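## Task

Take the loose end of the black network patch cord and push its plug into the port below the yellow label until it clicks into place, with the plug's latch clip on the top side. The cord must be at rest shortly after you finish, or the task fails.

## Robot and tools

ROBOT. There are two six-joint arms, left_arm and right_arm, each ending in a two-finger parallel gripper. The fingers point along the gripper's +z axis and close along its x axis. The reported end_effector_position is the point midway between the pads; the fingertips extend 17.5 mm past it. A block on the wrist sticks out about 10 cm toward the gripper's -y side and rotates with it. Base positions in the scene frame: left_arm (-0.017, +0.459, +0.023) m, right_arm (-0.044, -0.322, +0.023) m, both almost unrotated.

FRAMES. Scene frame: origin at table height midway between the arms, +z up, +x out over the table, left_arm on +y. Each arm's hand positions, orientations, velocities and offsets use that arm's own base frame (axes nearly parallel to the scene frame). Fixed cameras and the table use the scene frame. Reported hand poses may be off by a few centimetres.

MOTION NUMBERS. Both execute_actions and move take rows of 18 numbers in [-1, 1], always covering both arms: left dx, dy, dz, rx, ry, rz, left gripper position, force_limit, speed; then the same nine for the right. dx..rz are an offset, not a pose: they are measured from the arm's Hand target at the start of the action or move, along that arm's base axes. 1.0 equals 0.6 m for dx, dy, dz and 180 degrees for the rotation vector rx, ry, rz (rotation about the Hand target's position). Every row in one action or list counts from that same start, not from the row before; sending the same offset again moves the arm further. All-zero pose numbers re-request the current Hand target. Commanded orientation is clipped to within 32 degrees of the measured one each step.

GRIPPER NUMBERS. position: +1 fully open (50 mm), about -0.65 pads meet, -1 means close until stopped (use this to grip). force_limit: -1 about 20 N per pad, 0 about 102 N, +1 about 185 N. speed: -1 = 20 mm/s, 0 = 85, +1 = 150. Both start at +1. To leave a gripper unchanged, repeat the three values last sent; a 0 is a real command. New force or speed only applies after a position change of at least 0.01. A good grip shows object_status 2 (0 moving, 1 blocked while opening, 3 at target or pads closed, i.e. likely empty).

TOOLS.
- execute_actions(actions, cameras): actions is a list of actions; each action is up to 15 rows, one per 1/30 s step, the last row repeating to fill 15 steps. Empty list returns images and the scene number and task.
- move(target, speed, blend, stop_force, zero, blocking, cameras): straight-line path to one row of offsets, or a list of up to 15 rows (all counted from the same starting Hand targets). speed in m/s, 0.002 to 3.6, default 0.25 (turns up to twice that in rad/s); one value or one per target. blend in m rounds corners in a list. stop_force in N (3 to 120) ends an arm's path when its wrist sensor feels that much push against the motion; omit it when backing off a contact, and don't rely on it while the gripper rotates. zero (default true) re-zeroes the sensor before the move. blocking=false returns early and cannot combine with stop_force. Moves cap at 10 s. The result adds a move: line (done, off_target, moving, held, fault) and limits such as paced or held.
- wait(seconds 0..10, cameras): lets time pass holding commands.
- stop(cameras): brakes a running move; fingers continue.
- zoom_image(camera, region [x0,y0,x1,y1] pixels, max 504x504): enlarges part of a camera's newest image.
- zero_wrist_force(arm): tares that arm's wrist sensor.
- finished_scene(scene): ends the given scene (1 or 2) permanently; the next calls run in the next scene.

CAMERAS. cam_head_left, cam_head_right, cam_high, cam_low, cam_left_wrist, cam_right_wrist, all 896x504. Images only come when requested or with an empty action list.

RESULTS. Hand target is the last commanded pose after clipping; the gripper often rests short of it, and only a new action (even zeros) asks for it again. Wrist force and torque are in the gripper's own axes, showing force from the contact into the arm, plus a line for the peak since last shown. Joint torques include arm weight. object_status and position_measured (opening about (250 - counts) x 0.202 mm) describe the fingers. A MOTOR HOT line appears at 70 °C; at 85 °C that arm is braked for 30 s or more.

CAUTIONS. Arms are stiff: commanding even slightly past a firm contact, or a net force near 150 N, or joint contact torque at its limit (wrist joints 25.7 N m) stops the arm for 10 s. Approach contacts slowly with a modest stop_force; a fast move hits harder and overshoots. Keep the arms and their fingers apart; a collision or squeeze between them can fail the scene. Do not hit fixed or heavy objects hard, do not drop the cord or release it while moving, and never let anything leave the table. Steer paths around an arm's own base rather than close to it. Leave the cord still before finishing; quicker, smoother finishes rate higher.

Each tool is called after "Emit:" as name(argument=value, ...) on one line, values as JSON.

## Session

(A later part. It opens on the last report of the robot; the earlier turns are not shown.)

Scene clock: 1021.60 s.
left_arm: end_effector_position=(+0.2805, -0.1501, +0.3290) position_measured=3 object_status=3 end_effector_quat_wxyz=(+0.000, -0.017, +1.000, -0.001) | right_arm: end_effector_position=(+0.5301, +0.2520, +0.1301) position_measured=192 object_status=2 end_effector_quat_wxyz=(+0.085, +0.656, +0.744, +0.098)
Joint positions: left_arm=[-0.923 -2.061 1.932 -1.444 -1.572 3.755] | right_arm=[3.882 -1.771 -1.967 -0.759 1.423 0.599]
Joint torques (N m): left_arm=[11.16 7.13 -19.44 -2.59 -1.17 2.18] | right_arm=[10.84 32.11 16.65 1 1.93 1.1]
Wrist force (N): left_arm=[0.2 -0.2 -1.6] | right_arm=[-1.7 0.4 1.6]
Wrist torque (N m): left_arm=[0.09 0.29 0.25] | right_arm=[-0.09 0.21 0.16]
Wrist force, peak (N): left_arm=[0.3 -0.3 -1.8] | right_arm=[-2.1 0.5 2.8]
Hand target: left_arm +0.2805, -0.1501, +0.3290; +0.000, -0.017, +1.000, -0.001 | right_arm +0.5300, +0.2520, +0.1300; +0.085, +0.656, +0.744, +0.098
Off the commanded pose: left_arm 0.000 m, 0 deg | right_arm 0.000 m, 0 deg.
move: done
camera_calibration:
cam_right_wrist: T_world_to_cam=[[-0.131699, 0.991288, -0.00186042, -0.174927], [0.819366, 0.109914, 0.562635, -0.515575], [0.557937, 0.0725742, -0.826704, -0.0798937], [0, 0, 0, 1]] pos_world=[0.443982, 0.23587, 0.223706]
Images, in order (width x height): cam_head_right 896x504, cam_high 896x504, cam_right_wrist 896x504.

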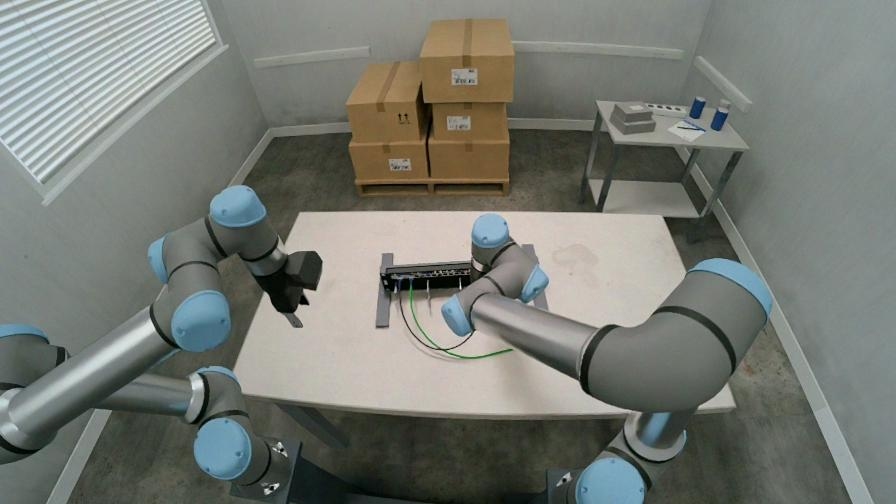

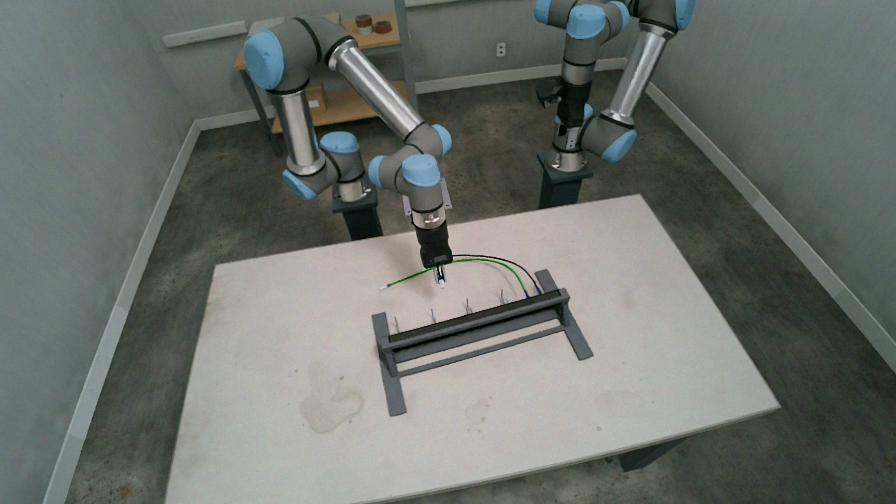

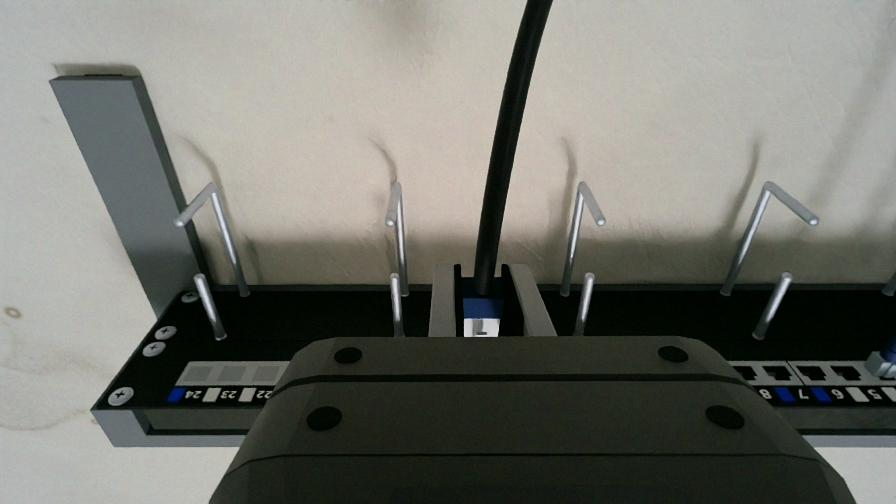

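Emit:
move(target=[[0.30,-0.36,-0.08,-0.3597,-0.1722,0.2292,1,-0.8,-1,0.04,0.005,0,0,0,0,-1,-0.5,-1],[0.3742,-0.47,-0.3067,-0.3597,-0.1722,0.2292,1,-0.8,-1,0.0893,0.012,-0.0708,0,0,0,-1,-0.5,-1]], speed=0.3, blend=0.03, cameras=["cam_left_wrist","cam_right_wrist"])

Emit:
zoom_image(camera="cam_left_wrist", region=[340, 100, 640, 300])

Scene clock: 1046.77 s.
left_arm: end_effector_position=(+0.5051, -0.4319, +0.1450) position_measured=3 object_status=3 end_effector_quat_wxyz=(+0.239, -0.342, +0.744, -0.522) | right_arm: end_effector_position=(+0.5836, +0.2592, +0.0876) position_measured=192 object_status=2 end_effector_quat_wxyz=(+0.085, +0.656, +0.744, +0.098)
Joint positions: left_arm=[-1.028 -0.968 2.22 -4.03 -1.272 3.028] | right_arm=[3.826 -1.941 -1.868 -0.679 1.435 0.544]
Joint torques (N m): left_arm=[-4.82 -24.55 -16.3 -3.97 1.03 -0.5] | right_arm=[10.1 35.49 12.45 1.38 -0.17 1.96]
Wrist force (N): left_arm=[0.0 -0.3 0.0] | right_arm=[-1.7 0.5 1.8]
Wrist torque (N m): left_arm=[0.02 0.12 0.00] | right_arm=[-0.06 0.27 0.14]
Wrist force, peak (N): left_arm=[0.3 2.8 3.2] | right_arm=[-1.8 1.0 2.8]
Hand target: left_arm +0.5050, -0.4321, +0.1449; +0.239, -0.342, +0.744, -0.522 | right_arm +0.5836, +0.2592, +0.0875; +0.085, +0.656, +0.744, +0.098
Off the commanded pose: left_arm 0.000 m, 0 deg | right_arm 0.000 m, 0 deg.
move: done
camera_calibration:
cam_left_wrist: T_world_to_cam=[[-0.64004, -0.768226, 0.0133605, -0.000529652], [-0.498483, 0.401948, -0.768083, 0.556336], [0.584691, -0.498264, -0.64021, -0.28351], [0, 0, 0, 1]] pos_world=[0.442751, -0.365288, 0.245813]
cam_right_wrist: T_world_to_cam=[[-0.131533, 0.99131, -0.00173193, -0.175196], [0.819439, 0.109711, 0.562568, -0.536347], [0.55787, 0.0725771, -0.826749, -0.145415], [0, 0, 0, 1]] pos_world=[0.497583, 0.24307, 0.181206]
Images, in order (width x height): cam_left_wrist 896x504, cam_right_wrist 896x504.

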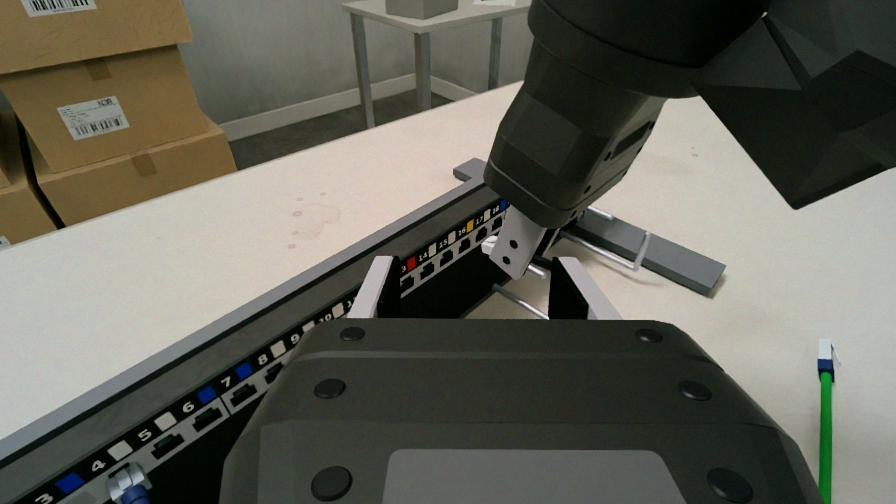

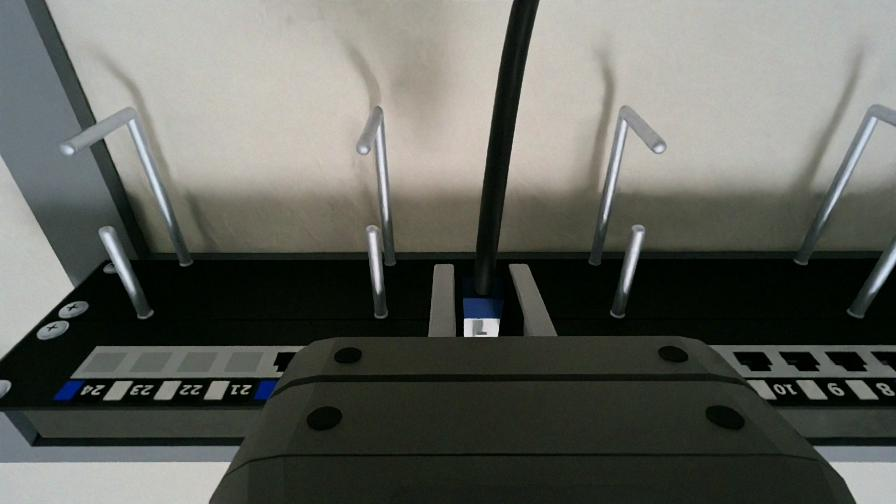

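Scaled by 1.680 from the camera's 896x504 image, which has a finer 1280x720 frame.

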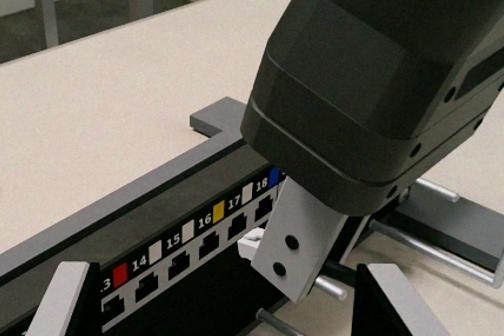

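Emit:
zoom_image(camera="cam_left_wrist", region=[430, 190, 550, 280])

Scaled by 4.200 from the camera's 896x504 image, which has a finer 1280x720 frame.

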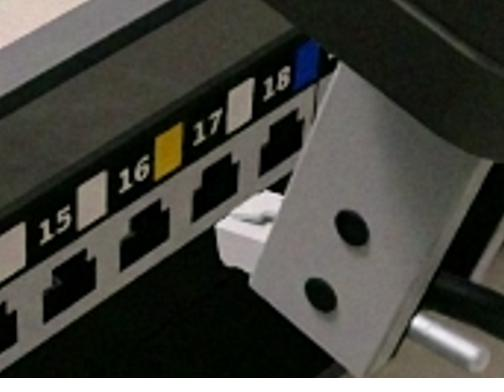

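Emit:
move(target=[[0,0,0,0,0,0,1,-0.8,-1,0,0,-0.0167,0,0,0,-1,-0.5,-1],[0,0,0,0,0,0,1,-0.8,-1,0.0198,0.0025,-0.0167,0,0,0,-1,-0.5,-1]], speed=0.02, stop_force=9, cameras=["cam_left_wrist","cam_right_wrist"])

Emit:
zoom_image(camera="cam_left_wrist", region=[440, 210, 510, 270])

Scene clock: 1092.43 s.
left_arm: end_effector_position=(+0.5050, -0.4321, +0.1449) position_measured=3 object_status=3 end_effector_quat_wxyz=(+0.239, -0.342, +0.744, -0.522) | right_arm: end_effector_position=(+0.5955, +0.2607, +0.0775) position_measured=192 object_status=2 end_effector_quat_wxyz=(+0.085, +0.656, +0.744, +0.098)
Joint positions: left_arm=[-1.028 -0.968 2.22 -4.03 -1.272 3.028] | right_arm=[3.815 -1.979 -1.844 -0.664 1.438 0.533]
Joint torques (N m): left_arm=[-13.01 -24.2 -21.29 -5.24 1.08 -2.45] | right_arm=[10.1 43.51 12.68 5.32 -0.65 1.67]
Wrist force (N): left_arm=[-0.2 -0.5 0.0] | right_arm=[-2.0 0.4 1.4]
Wrist torque (N m): left_arm=[-0.01 0.15 0.00] | right_arm=[-0.10 0.30 0.14]
Wrist force, peak (N): left_arm=[-0.3 -0.7 0.3] | right_arm=[-2.1 0.6 1.7]
Hand target: left_arm +0.5050, -0.4321, +0.1449; +0.239, -0.342, +0.744, -0.522 | right_arm +0.5955, +0.2607, +0.0775; +0.085, +0.656, +0.744, +0.098
Off the commanded pose: left_arm 0.000 m, 0 deg | right_arm 0.000 m, 0 deg.
move: done
camera_calibration:
cam_left_wrist: T_world_to_cam=[[-0.64008, -0.768191, 0.0134187, -0.00058995], [-0.498421, 0.401882, -0.768158, 0.556343], [0.584699, -0.498371, -0.640119, -0.283625], [0, 0, 0, 1]] pos_world=[0.442751, -0.365388, 0.245813]
cam_right_wrist: T_world_to_cam=[[-0.13156, 0.991306, -0.00186872, -0.175109], [0.819464, 0.109814, 0.562512, -0.540583], [0.557827, 0.0724726, -0.826787, -0.160321], [0, 0, 0, 1]] pos_world=[0.509382, 0.24457, 0.171206]
Images, in order (width x height): cam_left_wrist 896x504, cam_right_wrist 896x504.

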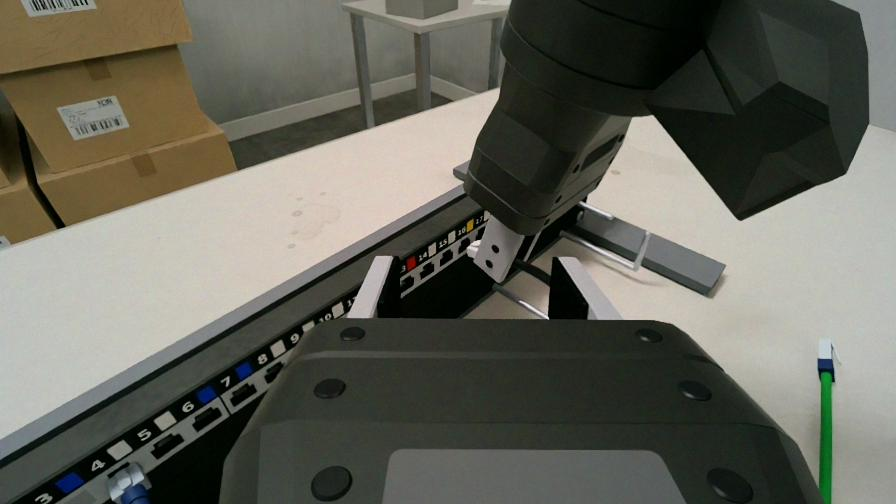

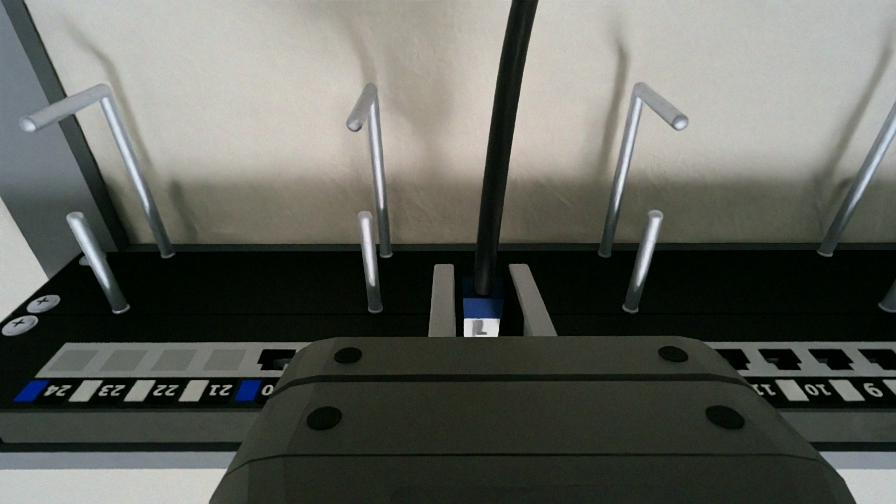

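Scaled by 7.200 from the camera's 896x504 image, which has a finer 1280x720 frame.

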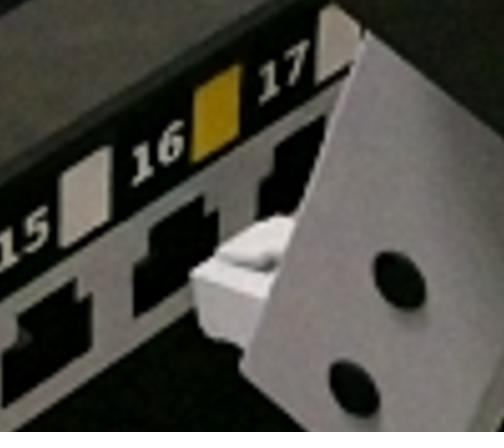

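Emit:
move(target=[[0,0,0,0,0,0,1,-0.8,-1,0,0,-0.0043,0,0,0,-1,-0.5,-1],[0,0,0,0,0,0,1,-0.8,-1,0.0099,0.00125,-0.0043,0,0,0,-1,-0.5,-1]], speed=0.012, stop_force=8, cameras=["cam_left_wrist"])

Emit:
zoom_image(camera="cam_left_wrist", region=[440, 210, 510, 270])

Scene clock: 1113.07 s.
left_arm: end_effector_position=(+0.5050, -0.4321, +0.1449) position_measured=3 object_status=3 end_effector_quat_wxyz=(+0.239, -0.342, +0.744, -0.522) | right_arm: end_effector_position=(+0.6014, +0.2615, +0.0749) position_measured=192 object_status=2 end_effector_quat_wxyz=(+0.085, +0.656, +0.744, +0.098)
Joint positions: left_arm=[-1.028 -0.968 2.22 -4.03 -1.272 3.028] | right_arm=[3.81 -1.994 -1.829 -0.663 1.439 0.528]
Joint torques (N m): left_arm=[-13.27 -24.37 -21.38 -5.36 1.04 -2.31] | right_arm=[6.89 44.57 13 4.93 0.23 1.55]
Wrist force (N): left_arm=[0.1 -0.2 -0.1] | right_arm=[-2.0 0.5 1.2]
Wrist torque (N m): left_arm=[0.05 0.12 0.00] | right_arm=[-0.07 0.27 0.14]
Wrist force, peak (N): left_arm=[-0.2 -0.5 0.2] | right_arm=[-2.1 0.3 1.8]
Hand target: left_arm +0.5050, -0.4321, +0.1449; +0.239, -0.342, +0.744, -0.522 | right_arm +0.6014, +0.2615, +0.0749; +0.085, +0.656, +0.744, +0.098
Off the commanded pose: left_arm 0.000 m, 0 deg | right_arm 0.000 m, 0 deg.
move: done
camera_calibration:
cam_left_wrist: T_world_to_cam=[[-0.64008, -0.768191, 0.0134187, -0.00058995], [-0.498421, 0.401882, -0.768158, 0.556343], [0.584699, -0.498371, -0.640119, -0.283625], [0, 0, 0, 1]] pos_world=[0.442751, -0.365388, 0.245813]
Images, in order (width x height): cam_left_wrist 896x504.

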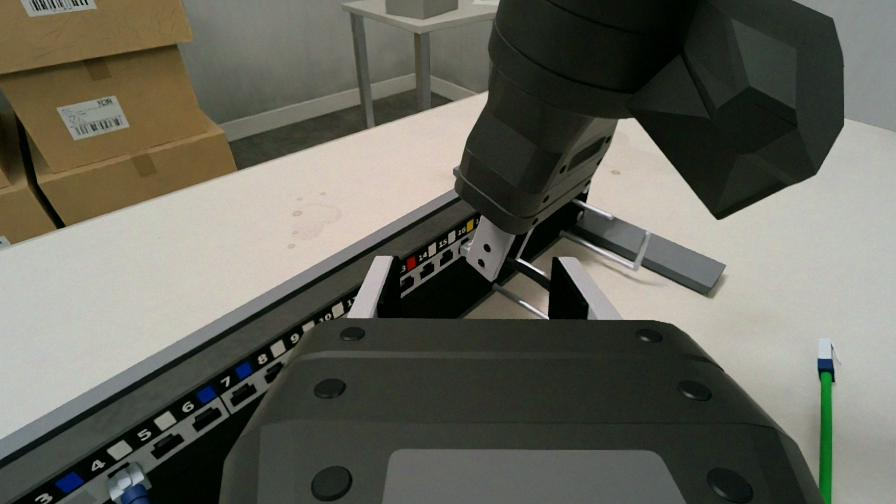

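Scaled by 7.200 from the camera's 896x504 image, which has a finer 1280x720 frame.

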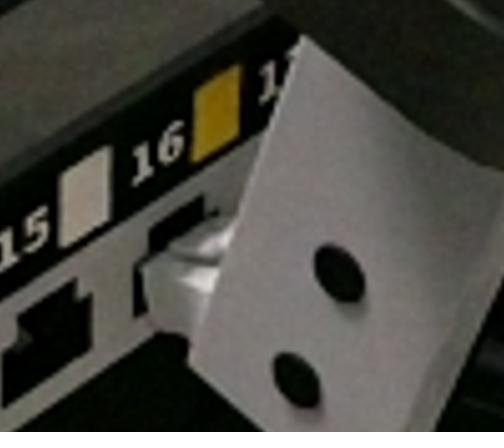

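Emit:
move(target=[0,0,0,0,0,0,1,-0.8,-1,0.0099,0.00125,0,0,0,0,-1,-0.5,-1], speed=0.008, stop_force=8, cameras=["cam_left_wrist"])

Emit:
zoom_image(camera="cam_left_wrist", region=[440, 210, 510, 270])

Scene clock: 1123.80 s.
left_arm: end_effector_position=(+0.5050, -0.4321, +0.1449) position_measured=3 object_status=3 end_effector_quat_wxyz=(+0.239, -0.342, +0.744, -0.522) | right_arm: end_effector_position=(+0.6053, +0.2620, +0.0749) position_measured=192 object_status=2 end_effector_quat_wxyz=(+0.085, +0.656, +0.744, +0.098)
Joint positions: left_arm=[-1.028 -0.968 2.22 -4.03 -1.272 3.028] | right_arm=[3.806 -2.002 -1.817 -0.667 1.44 0.524]
Joint torques (N m): left_arm=[-12.96 -24.88 -21.04 -5.38 1.06 -2.28] | right_arm=[9.69 45.21 12.65 5.29 -3.59 1.99]
Wrist force (N): left_arm=[-0.3 -0.1 -0.2] | right_arm=[0.1 2.8 4.0]
Wrist torque (N m): left_arm=[0.05 0.17 0.00] | right_arm=[0.00 0.36 0.11]
Wrist force, peak (N): left_arm=[-0.5 -0.3 0.3] | right_arm=[-0.2 -9.8 -1.6]
Hand target: left_arm +0.5050, -0.4321, +0.1449; +0.239, -0.342, +0.744, -0.522 | right_arm +0.6053, +0.2620, +0.0749; +0.085, +0.656, +0.744, +0.098 (not the last commanded pose)
Off the commanded pose: left_arm 0.000 m, 0 deg | right_arm 0.002 m, 0 deg.
move: contact (right_arm)
camera_calibration:
cam_left_wrist: T_world_to_cam=[[-0.64008, -0.768191, 0.0134187, -0.00058995], [-0.498421, 0.401882, -0.768158, 0.556343], [0.584699, -0.498371, -0.640119, -0.283625], [0, 0, 0, 1]] pos_world=[0.442751, -0.365388, 0.245813]
Images, in order (width x height): cam_left_wrist 896x504.

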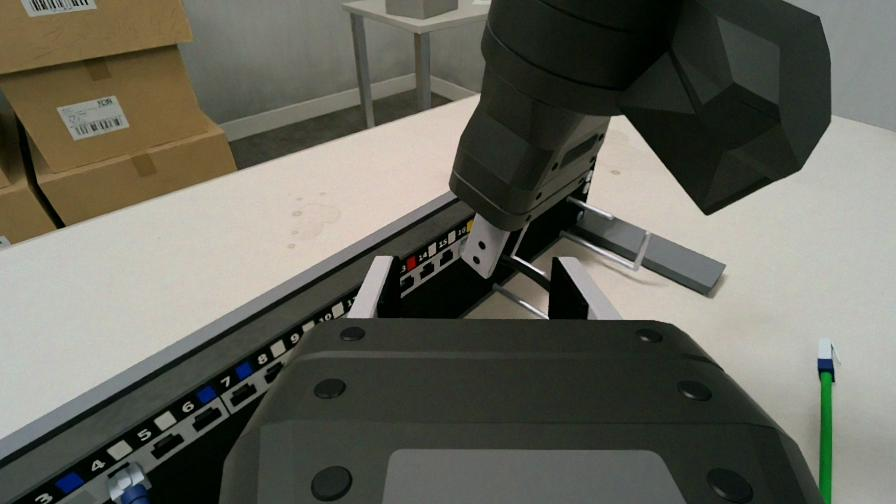

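Scaled by 7.200 from the camera's 896x504 image, which has a finer 1280x720 frame.

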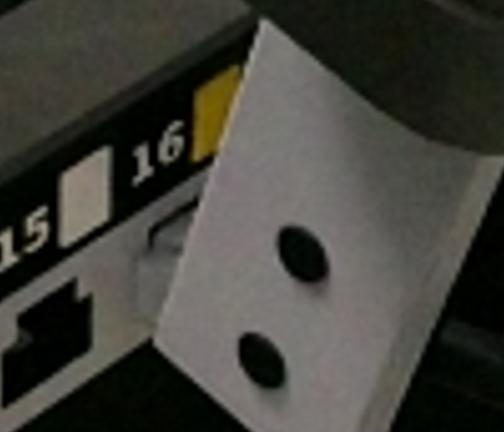

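Emit:
move(target=[0,0,0,0,0,0,1,-0.8,-1,0.0132,0.00167,0,0,0,0,-1,-0.5,-1], speed=0.006, stop_force=14, cameras=["cam_left_wrist"])

Emit:
zoom_image(camera="cam_left_wrist", region=[440, 210, 510, 270])

Scene clock: 1139.80 s.
left_arm: end_effector_position=(+0.5050, -0.4321, +0.1449) position_measured=3 object_status=3 end_effector_quat_wxyz=(+0.239, -0.342, +0.744, -0.522) | right_arm: end_effector_position=(+0.6056, +0.2621, +0.0749) position_measured=192 object_status=2 end_effector_quat_wxyz=(+0.085, +0.656, +0.744, +0.098)
Joint positions: left_arm=[-1.028 -0.968 2.22 -4.03 -1.272 3.028] | right_arm=[3.806 -2.002 -1.816 -0.667 1.44 0.524]
Joint torques (N m): left_arm=[-12.99 -24.88 -20.71 -5.31 1.05 -2.23] | right_arm=[8.09 45.96 13.87 6 -1.21 2.08]
Wrist force (N): left_arm=[-0.4 -0.3 0.1] | right_arm=[1.2 -3.2 2.2]
Wrist torque (N m): left_arm=[0.02 0.18 -0.01] | right_arm=[-0.19 0.28 0.09]
Wrist force, peak (N): left_arm=[-0.5 -0.3 0.1] | right_arm=[-1.9 -14.3 -3.3]
Hand target: left_arm +0.5050, -0.4321, +0.1449; +0.239, -0.342, +0.744, -0.522 | right_arm +0.6056, +0.2621, +0.0749; +0.085, +0.656, +0.744, +0.098 (not the last commanded pose)
Off the commanded pose: left_arm 0.000 m, 0 deg | right_arm 0.008 m, 0 deg.
move: contact (right_arm)
camera_calibration:
cam_left_wrist: T_world_to_cam=[[-0.64008, -0.768191, 0.0134187, -0.00058995], [-0.498421, 0.401882, -0.768158, 0.556343], [0.584699, -0.498371, -0.640119, -0.283625], [0, 0, 0, 1]] pos_world=[0.442751, -0.365388, 0.245813]
Images, in order (width x height): cam_left_wrist 896x504.

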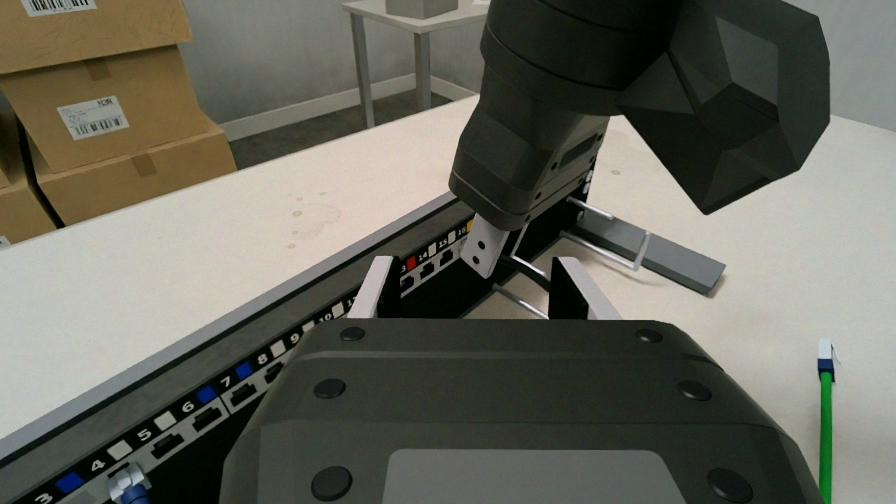

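Scaled by 7.200 from the camera's 896x504 image, which has a finer 1280x720 frame.

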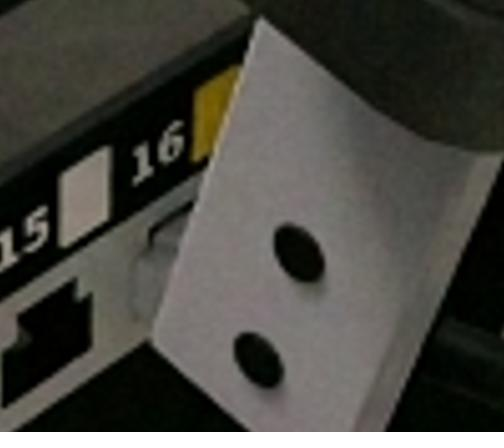

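Emit:
move(target=[0,0,0,0,0,0,1,-0.8,-1,0.0165,0.0021,0,0,0,0,-1,-0.5,-1], speed=0.006, stop_force=24, cameras=["cam_left_wrist"])

Emit:
zoom_image(camera="cam_left_wrist", region=[440, 210, 510, 270])

Scene clock: 1159.07 s.
left_arm: end_effector_position=(+0.5050, -0.4321, +0.1449) position_measured=3 object_status=3 end_effector_quat_wxyz=(+0.239, -0.342, +0.744, -0.522) | right_arm: end_effector_position=(+0.6063, +0.2622, +0.0749) position_measured=192 object_status=2 end_effector_quat_wxyz=(+0.085, +0.656, +0.744, +0.098)
Joint positions: left_arm=[-1.028 -0.968 2.22 -4.03 -1.272 3.028] | right_arm=[3.806 -2.004 -1.814 -0.668 1.44 0.524]
Joint torques (N m): left_arm=[-13.04 -25.46 -21.32 -5.26 1.08 -2.1] | right_arm=[7.16 44.78 19.39 9.11 -5.84 2.05]
Wrist force (N): left_arm=[-0.1 0.0 -0.1] | right_arm=[-1.0 -20.1 -5.8]
Wrist torque (N m): left_arm=[0.09 0.14 0.00] | right_arm=[-0.54 0.26 0.15]
Wrist force, peak (N): left_arm=[-0.5 -0.4 0.2] | right_arm=[-2.4 -29.9 -11.4]
Hand target: left_arm +0.5050, -0.4321, +0.1449; +0.239, -0.342, +0.744, -0.522 | right_arm +0.6063, +0.2622, +0.0749; +0.085, +0.656, +0.744, +0.098 (not the last commanded pose)
Off the commanded pose: left_arm 0.000 m, 0 deg | right_arm 0.009 m, 0 deg.
move: contact (right_arm)
camera_calibration:
cam_left_wrist: T_world_to_cam=[[-0.64008, -0.768191, 0.0134187, -0.00058995], [-0.498421, 0.401882, -0.768158, 0.556343], [0.584699, -0.498371, -0.640119, -0.283625], [0, 0, 0, 1]] pos_world=[0.442751, -0.365388, 0.245813]
Images, in order (width x height): cam_left_wrist 896x504.

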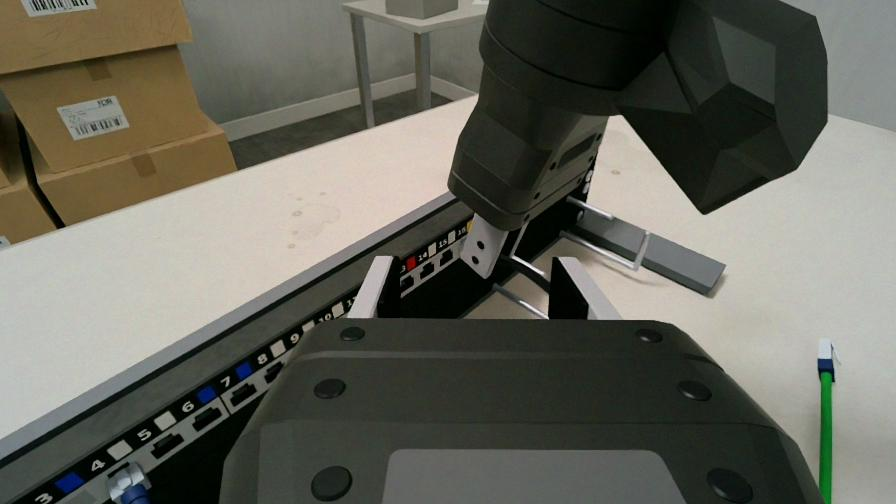

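Scaled by 7.200 from the camera's 896x504 image, which has a finer 1280x720 frame.

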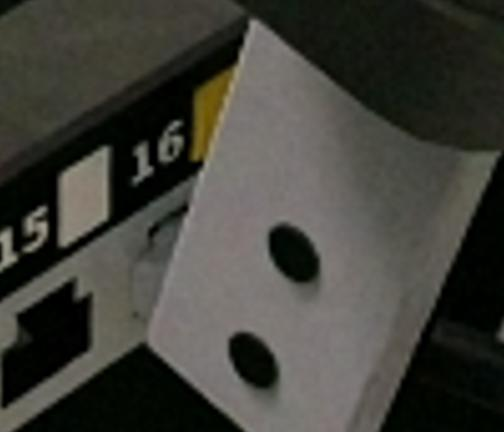

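Emit:
move(target=[0,0,0,0,0,0,1,-0.8,-1,0.0198,0.0025,0,0,0,0,-1,-0.5,-1], speed=0.006, stop_force=28, zero=false, cameras=["cam_left_wrist","cam_right_wrist"])

Emit:
zoom_image(camera="cam_left_wrist", region=[440, 210, 510, 270])

Scene clock: 1187.43 s.
left_arm: end_effector_position=(+0.5050, -0.4321, +0.1449) position_measured=3 object_status=3 end_effector_quat_wxyz=(+0.239, -0.342, +0.744, -0.522) | right_arm: end_effector_position=(+0.6065, +0.2623, +0.0749) position_measured=192 object_status=2 end_effector_quat_wxyz=(+0.085, +0.656, +0.744, +0.098)
Joint positions: left_arm=[-1.028 -0.968 2.22 -4.03 -1.272 3.028] | right_arm=[3.805 -2.004 -1.813 -0.668 1.44 0.524]
Joint torques (N m): left_arm=[-12.96 -25.68 -20.74 -5.32 1.03 -2.1] | right_arm=[6.17 44.44 21 10.17 -3.65 1.63]
Wrist force (N): left_arm=[-0.2 0.0 -0.1] | right_arm=[-0.7 -25.7 -8.3]
Wrist torque (N m): left_arm=[0.06 0.15 -0.01] | right_arm=[-0.44 0.25 0.15]
Wrist force, peak (N): left_arm=[-0.4 -0.5 0.0] | right_arm=[-4.0 -34.1 -13.7]
Hand target: left_arm +0.5050, -0.4321, +0.1449; +0.239, -0.342, +0.744, -0.522 | right_arm +0.6065, +0.2623, +0.0749; +0.085, +0.656, +0.744, +0.098 (not the last commanded pose)
Off the commanded pose: left_arm 0.000 m, 0 deg | right_arm 0.012 m, 0 deg.
move: contact (right_arm)
camera_calibration:
cam_left_wrist: T_world_to_cam=[[-0.64008, -0.768191, 0.0134187, -0.00058995], [-0.498421, 0.401882, -0.768158, 0.556343], [0.584699, -0.498371, -0.640119, -0.283625], [0, 0, 0, 1]] pos_world=[0.442751, -0.365388, 0.245813]
cam_right_wrist: T_world_to_cam=[[-0.131394, 0.991329, -0.00174035, -0.175354], [0.819536, 0.109611, 0.562446, -0.548369], [0.55776, 0.0724756, -0.826832, -0.168737], [0, 0, 0, 1]] pos_world=[0.520482, 0.24617, 0.168606]
Images, in order (width x height): cam_left_wrist 896x504, cam_right_wrist 896x504.

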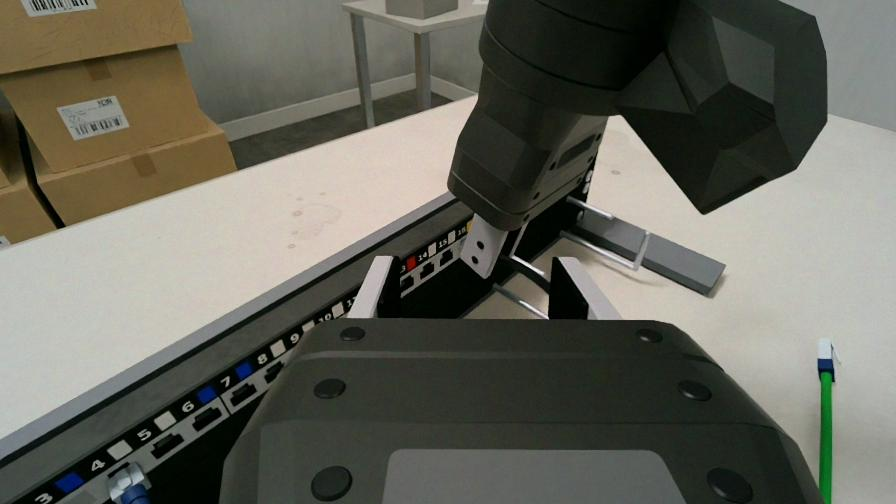

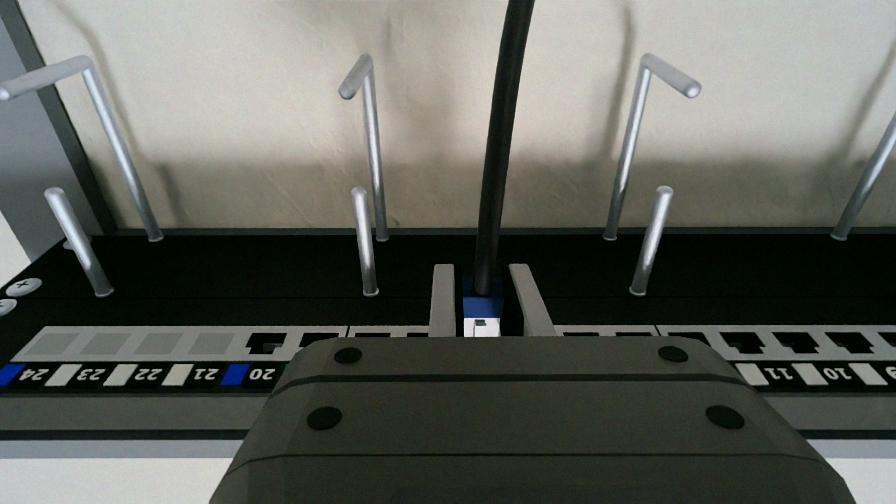

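Scaled by 7.200 from the camera's 896x504 image, which has a finer 1280x720 frame.

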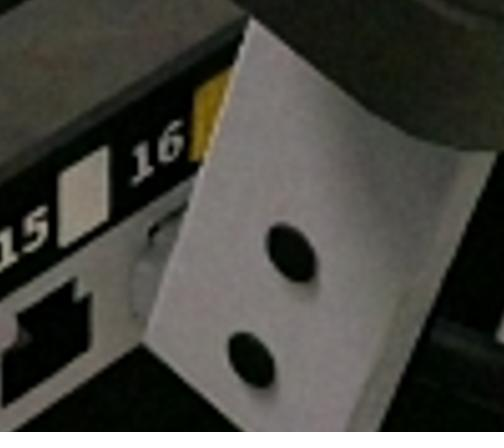

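Emit:
move(target=[0.0217,0.06,-0.0283,-0.0373,-0.033,-0.0923,1,-0.8,-1,-0.0007,-0.0001,0,0,0,0,-1,-0.5,-1], speed=0.1, cameras=["cam_left_wrist"])

Emit:
zoom_image(camera="cam_left_wrist", region=[400, 130, 600, 280])

Scene clock: 1232.13 s.
left_arm: end_effector_position=(+0.5181, -0.3960, +0.1279) position_measured=3 object_status=3 end_effector_quat_wxyz=(+0.179, -0.217, +0.740, -0.611) | right_arm: end_effector_position=(+0.6061, +0.2623, +0.0749) position_measured=192 object_status=2 end_effector_quat_wxyz=(+0.085, +0.656, +0.744, +0.098)
Joint positions: left_arm=[-0.767 -0.786 2.15 -4.309 -1.799 3.186] | right_arm=[3.806 -2.003 -1.814 -0.668 1.44 0.524]
Joint torques (N m): left_arm=[-11.18 -50.74 -0.04 -0.23 -0.91 -2.6] | right_arm=[7.08 46.83 15.65 6.5 -4.7 2.06]
Wrist force (N): left_arm=[0.1 -0.2 0.3] | right_arm=[0.6 -7.4 2.2]
Wrist torque (N m): left_arm=[-0.03 0.08 0.02] | right_arm=[-0.30 0.33 0.05]
Wrist force, peak (N): left_arm=[0.7 -0.5 0.5] | right_arm=[-1.3 -26.0 -8.3]
Hand target: left_arm +0.5181, -0.3961, +0.1280; +0.179, -0.217, +0.740, -0.611 | right_arm +0.6061, +0.2623, +0.0749; +0.085, +0.656, +0.744, +0.098
Off the commanded pose: left_arm 0.000 m, 0 deg | right_arm 0.000 m, 0 deg.
move: done
camera_calibration:
cam_left_wrist: T_world_to_cam=[[-0.834376, -0.551011, 0.0142751, 0.222254], [-0.292975, 0.421407, -0.858244, 0.448081], [0.466886, -0.72028, -0.513044, -0.327357], [0, 0, 0, 1]] pos_world=[0.469558, -0.302149, 0.213442]
Images, in order (width x height): cam_left_wrist 896x504.

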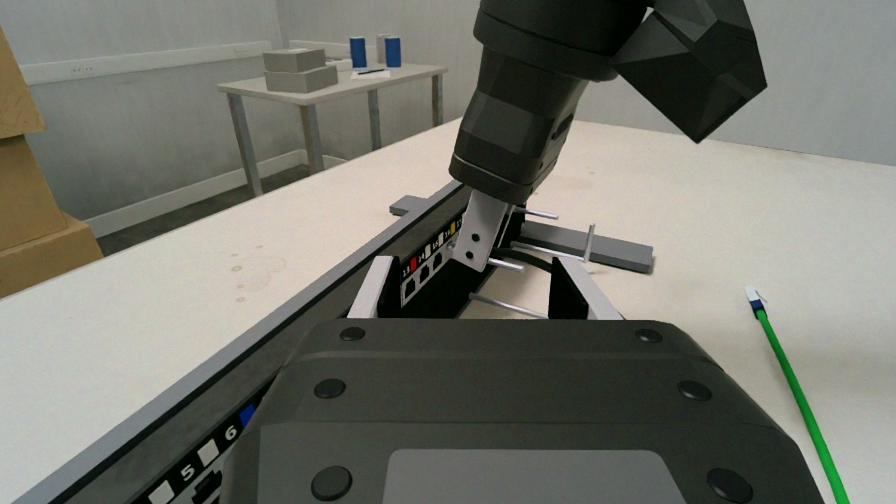

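Scaled by 2.520 from the camera's 896x504 image, which has a finer 1280x720 frame.

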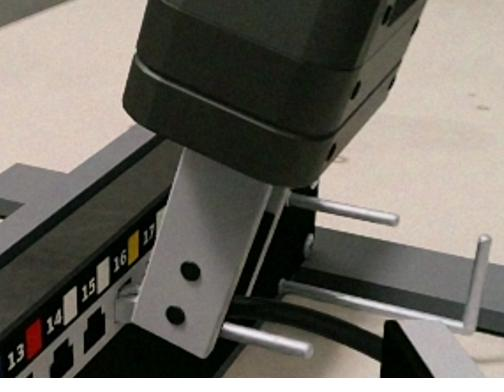

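Emit:
zoom_image(camera="cam_left_wrist", region=[425, 210, 495, 270])

Scaled by 7.200 from the camera's 896x504 image, which has a finer 1280x720 frame.

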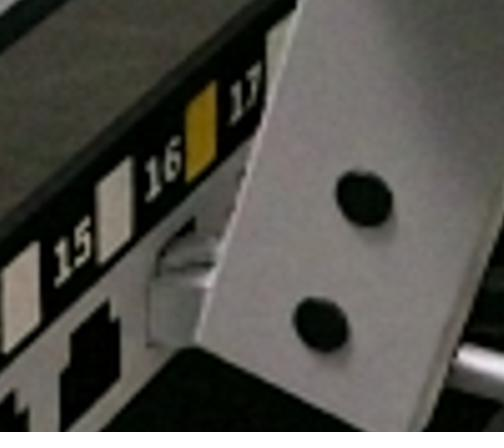

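Emit:
zoom_image(camera="cam_left_wrist", region=[430, 235, 465, 270])

Scaled by 14.400 from the camera's 896x504 image, which has a finer 1280x720 frame.

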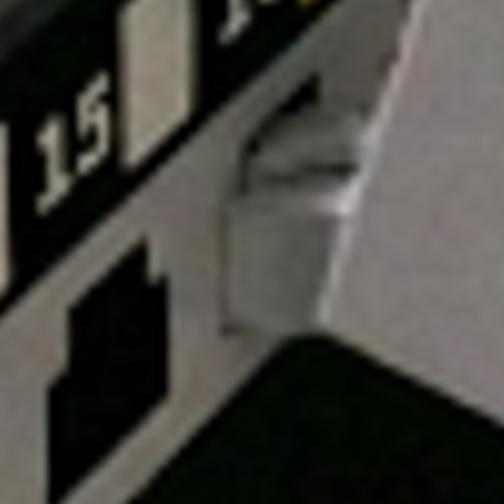

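Emit:
move(target=[[-0.0217,-0.06,0.0283,0.0373,0.033,0.0923,1,-0.8,-1,-0.0331,-0.0042,0,0,0,0,-1,-0.5,-1],[-0.0217,-0.06,0.0283,0.0373,0.033,0.0923,1,-0.8,-1,-0.0331,-0.0042,0,0.0097,-0.0772,0,-1,-0.5,-1]], speed=0.08, cameras=["cam_left_wrist","cam_right_wrist"])

Emit:
zoom_image(camera="cam_left_wrist", region=[440, 200, 540, 280])

Scene clock: 1329.33 s.
left_arm: end_effector_position=(+0.5050, -0.4321, +0.1449) position_measured=3 object_status=3 end_effector_quat_wxyz=(+0.239, -0.342, +0.744, -0.522) | right_arm: end_effector_position=(+0.5862, +0.2598, +0.0748) position_measured=192 object_status=2 end_effector_quat_wxyz=(+0.165, +0.640, +0.726, +0.188)
Joint positions: left_arm=[-1.028 -0.968 2.22 -4.03 -1.272 3.028] | right_arm=[3.885 -1.951 -2.049 -0.288 1.288 0.557]
Joint torques (N m): left_arm=[12.44 -24.74 -21.49 -0.53 0.84 2.41] | right_arm=[-8.6 34.04 24.54 2.39 1.68 -1.01]
Wrist force (N): left_arm=[-0.1 -0.3 0.3] | right_arm=[-2.4 0.5 0.9]
Wrist torque (N m): left_arm=[0.03 0.14 0.00] | right_arm=[0.01 0.27 0.01]
Wrist force, peak (N): left_arm=[-0.7 -0.2 0.5] | right_arm=[0.8 16.7 11.3]
Hand target: left_arm +0.5050, -0.4321, +0.1449; +0.239, -0.342, +0.744, -0.522 | right_arm +0.5862, +0.2597, +0.0749; +0.165, +0.640, +0.726, +0.188
Off the commanded pose: left_arm 0.000 m, 0 deg | right_arm 0.000 m, 0 deg.
move: done
camera_calibration:
cam_left_wrist: T_world_to_cam=[[-0.64008, -0.768191, 0.0134187, -0.00058995], [-0.498421, 0.401882, -0.768158, 0.556343], [0.584699, -0.498371, -0.640119, -0.283625], [0, 0, 0, 1]] pos_world=[0.442751, -0.365388, 0.245813]
cam_right_wrist: T_world_to_cam=[[-0.130846, 0.991397, -0.00345186, -0.175791], [0.660207, 0.0897315, 0.745704, -0.446499], [0.739598, 0.0952934, -0.666268, -0.281846], [0, 0, 0, 1]] pos_world=[0.480233, 0.241202, 0.144564]
Images, in order (width x height): cam_left_wrist 896x504, cam_right_wrist 896x504.

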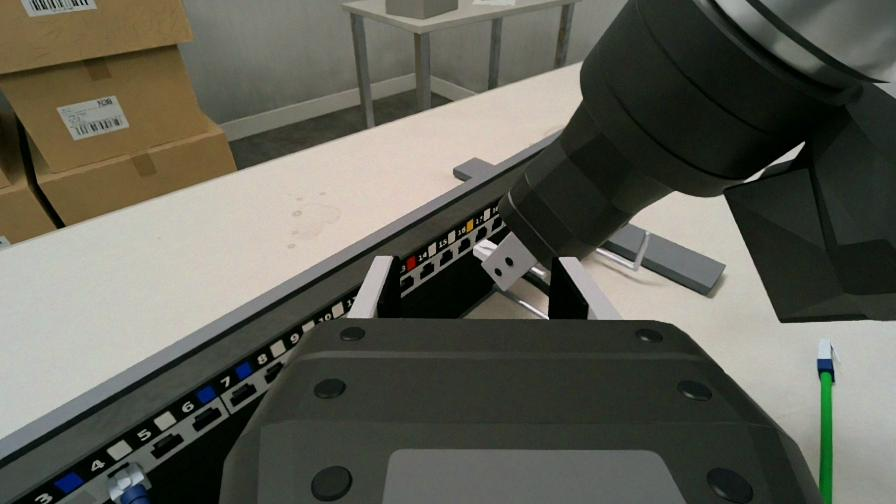

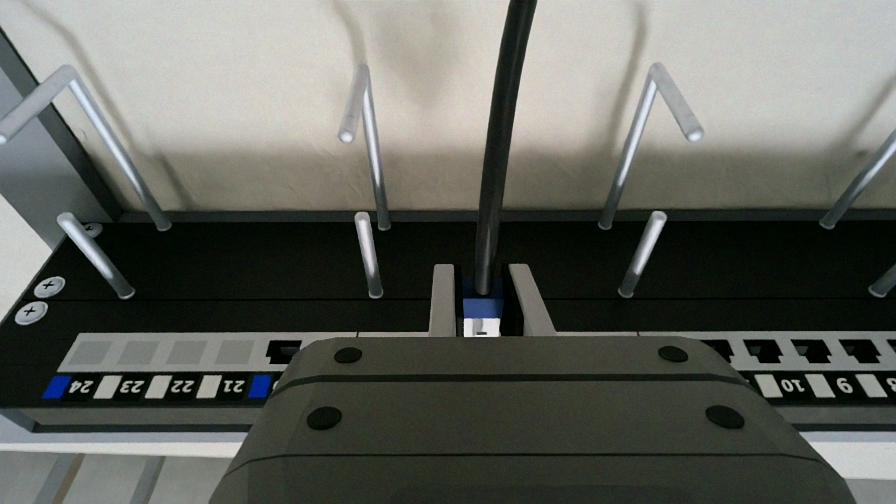

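Scaled by 5.040 from the camera's 896x504 image, which has a finer 1280x720 frame.

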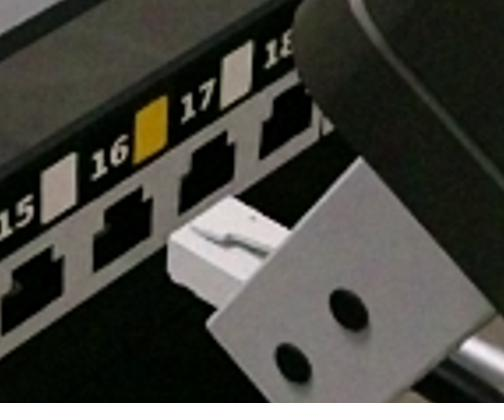

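Emit:
zoom_image(camera="cam_left_wrist", region=[455, 230, 505, 270])

Scaled by 10.080 from the camera's 896x504 image, which has a finer 1280x720 frame.

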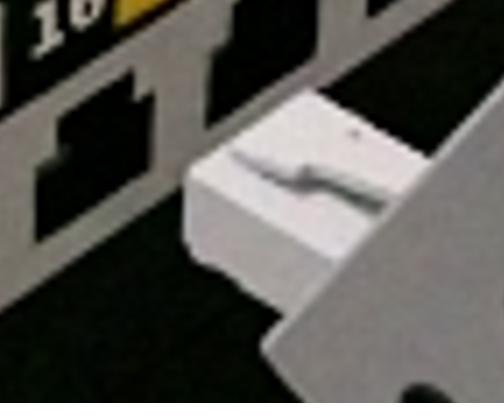

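Emit:
move(target=[[0,0,0,0,0,0,1,-0.8,-1,0,0,-0.0133,0.0021,-0.0166,0,-1,-0.5,-1],[0,0,0,0,0,0,1,-0.8,-1,0.0099,0.00125,-0.0133,0.0021,-0.0166,0,-1,-0.5,-1]], speed=0.03, stop_force=9, cameras=["cam_left_wrist"])

Emit:
zoom_image(camera="cam_left_wrist", region=[445, 230, 495, 270])

Scene clock: 1376.10 s.
left_arm: end_effector_position=(+0.5050, -0.4321, +0.1449) position_measured=3 object_status=3 end_effector_quat_wxyz=(+0.239, -0.342, +0.744, -0.522) | right_arm: end_effector_position=(+0.5922, +0.2605, +0.0669) position_measured=192 object_status=2 end_effector_quat_wxyz=(+0.181, +0.636, +0.721, +0.207)
Joint positions: left_arm=[-1.028 -0.968 2.22 -4.03 -1.272 3.028] | right_arm=[3.892 -1.983 -2.071 -0.188 1.258 0.549]
Joint torques (N m): left_arm=[12.31 -23.92 -20.86 -0.67 -0.83 2.42] | right_arm=[10.51 40.84 9.18 6.24 -3.38 1.97]
Wrist force (N): left_arm=[0.0 -0.3 0.0] | right_arm=[-2.2 0.1 1.0]
Wrist torque (N m): left_arm=[0.02 0.12 -0.01] | right_arm=[-0.04 0.20 0.15]
Wrist force, peak (N): left_arm=[-0.5 -0.6 0.1] | right_arm=[-2.7 0.5 1.4]
Hand target: left_arm +0.5050, -0.4321, +0.1449; +0.239, -0.342, +0.744, -0.522 | right_arm +0.5922, +0.2605, +0.0669; +0.181, +0.636, +0.721, +0.207
Off the commanded pose: left_arm 0.000 m, 0 deg | right_arm 0.000 m, 0 deg.
move: done
camera_calibration:
cam_left_wrist: T_world_to_cam=[[-0.64008, -0.768191, 0.0134187, -0.00058995], [-0.498421, 0.401882, -0.768158, 0.556343], [0.584699, -0.498371, -0.640119, -0.283625], [0, 0, 0, 1]] pos_world=[0.442751, -0.365388, 0.245813]
Images, in order (width x height): cam_left_wrist 896x504.

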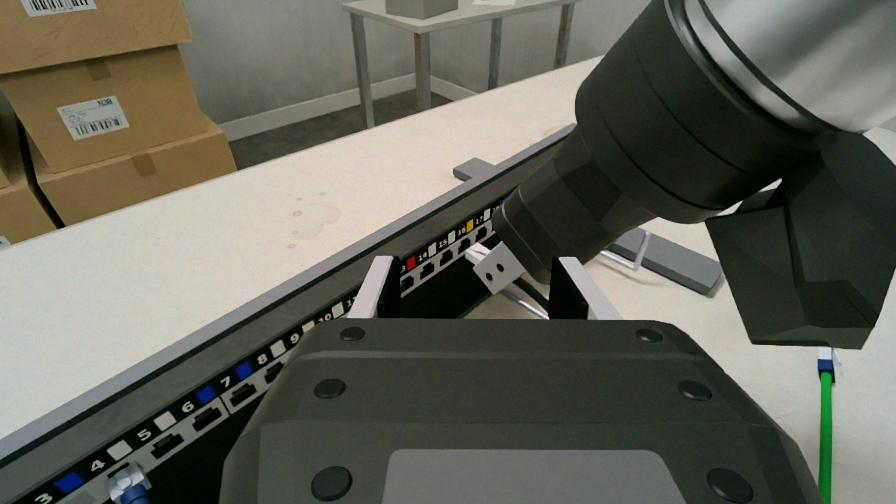

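Scaled by 10.080 from the camera's 896x504 image, which has a finer 1280x720 frame.

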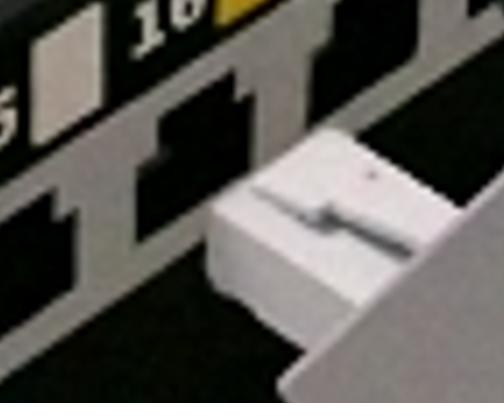

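Emit:
move(target=[0,0,0,0,0,0,1,-0.8,-1,0.0165,0.0021,-0.0005,0,0,0,-1,-0.5,-1], speed=0.008, stop_force=8, cameras=["cam_left_wrist"])

Emit:
zoom_image(camera="cam_left_wrist", region=[445, 230, 495, 270])

Scene clock: 1394.77 s.
left_arm: end_effector_position=(+0.5050, -0.4321, +0.1449) position_measured=3 object_status=3 end_effector_quat_wxyz=(+0.239, -0.342, +0.744, -0.522) | right_arm: end_effector_position=(+0.6021, +0.2617, +0.0666) position_measured=192 object_status=2 end_effector_quat_wxyz=(+0.181, +0.636, +0.721, +0.207)
Joint positions: left_arm=[-1.028 -0.968 2.22 -4.03 -1.272 3.028] | right_arm=[3.88 -2.001 -2.043 -0.195 1.263 0.538]
Joint torques (N m): left_arm=[11.79 -24.55 -20.89 -0.54 -1.17 2.35] | right_arm=[7.92 41.12 9.83 4.77 -1.08 1.64]
Wrist force (N): left_arm=[-0.4 -0.1 0.1] | right_arm=[-2.0 0.3 0.6]
Wrist torque (N m): left_arm=[0.05 0.18 0.00] | right_arm=[-0.01 0.22 0.18]
Wrist force, peak (N): left_arm=[-0.5 -0.5 0.0] | right_arm=[-2.3 0.7 0.9]
Hand target: left_arm +0.5050, -0.4321, +0.1449; +0.239, -0.342, +0.744, -0.522 | right_arm +0.6021, +0.2618, +0.0666; +0.181, +0.636, +0.721, +0.207
Off the commanded pose: left_arm 0.000 m, 0 deg | right_arm 0.000 m, 0 deg.
move: done
camera_calibration:
cam_left_wrist: T_world_to_cam=[[-0.64008, -0.768191, 0.0134187, -0.00058995], [-0.498421, 0.401882, -0.768158, 0.556343], [0.584699, -0.498371, -0.640119, -0.283625], [0, 0, 0, 1]] pos_world=[0.442751, -0.365388, 0.245813]
Images, in order (width x height): cam_left_wrist 896x504.

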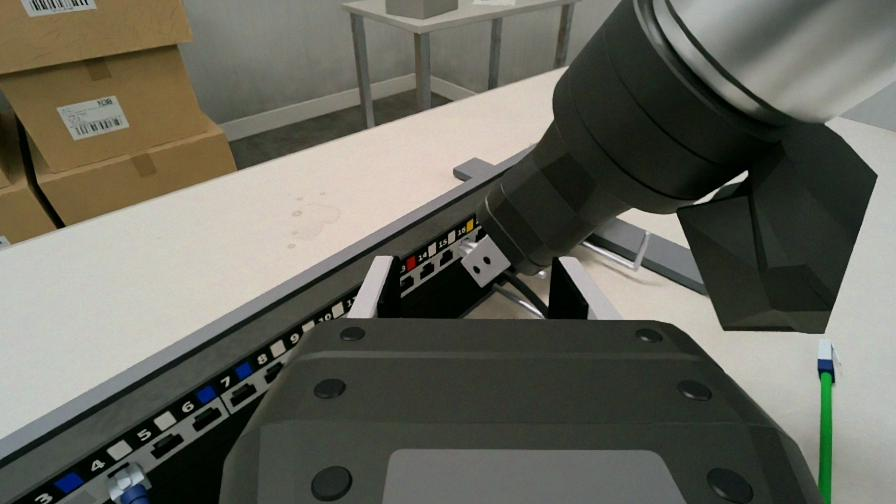

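Scaled by 10.080 from the camera's 896x504 image, which has a finer 1280x720 frame.

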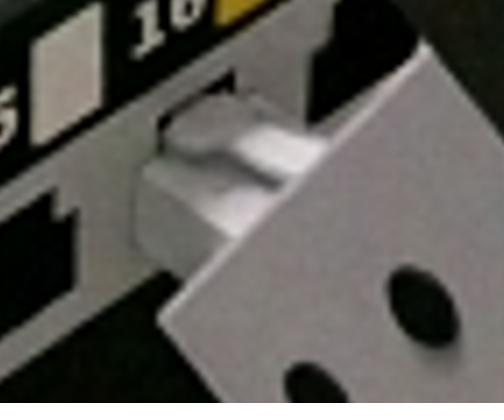

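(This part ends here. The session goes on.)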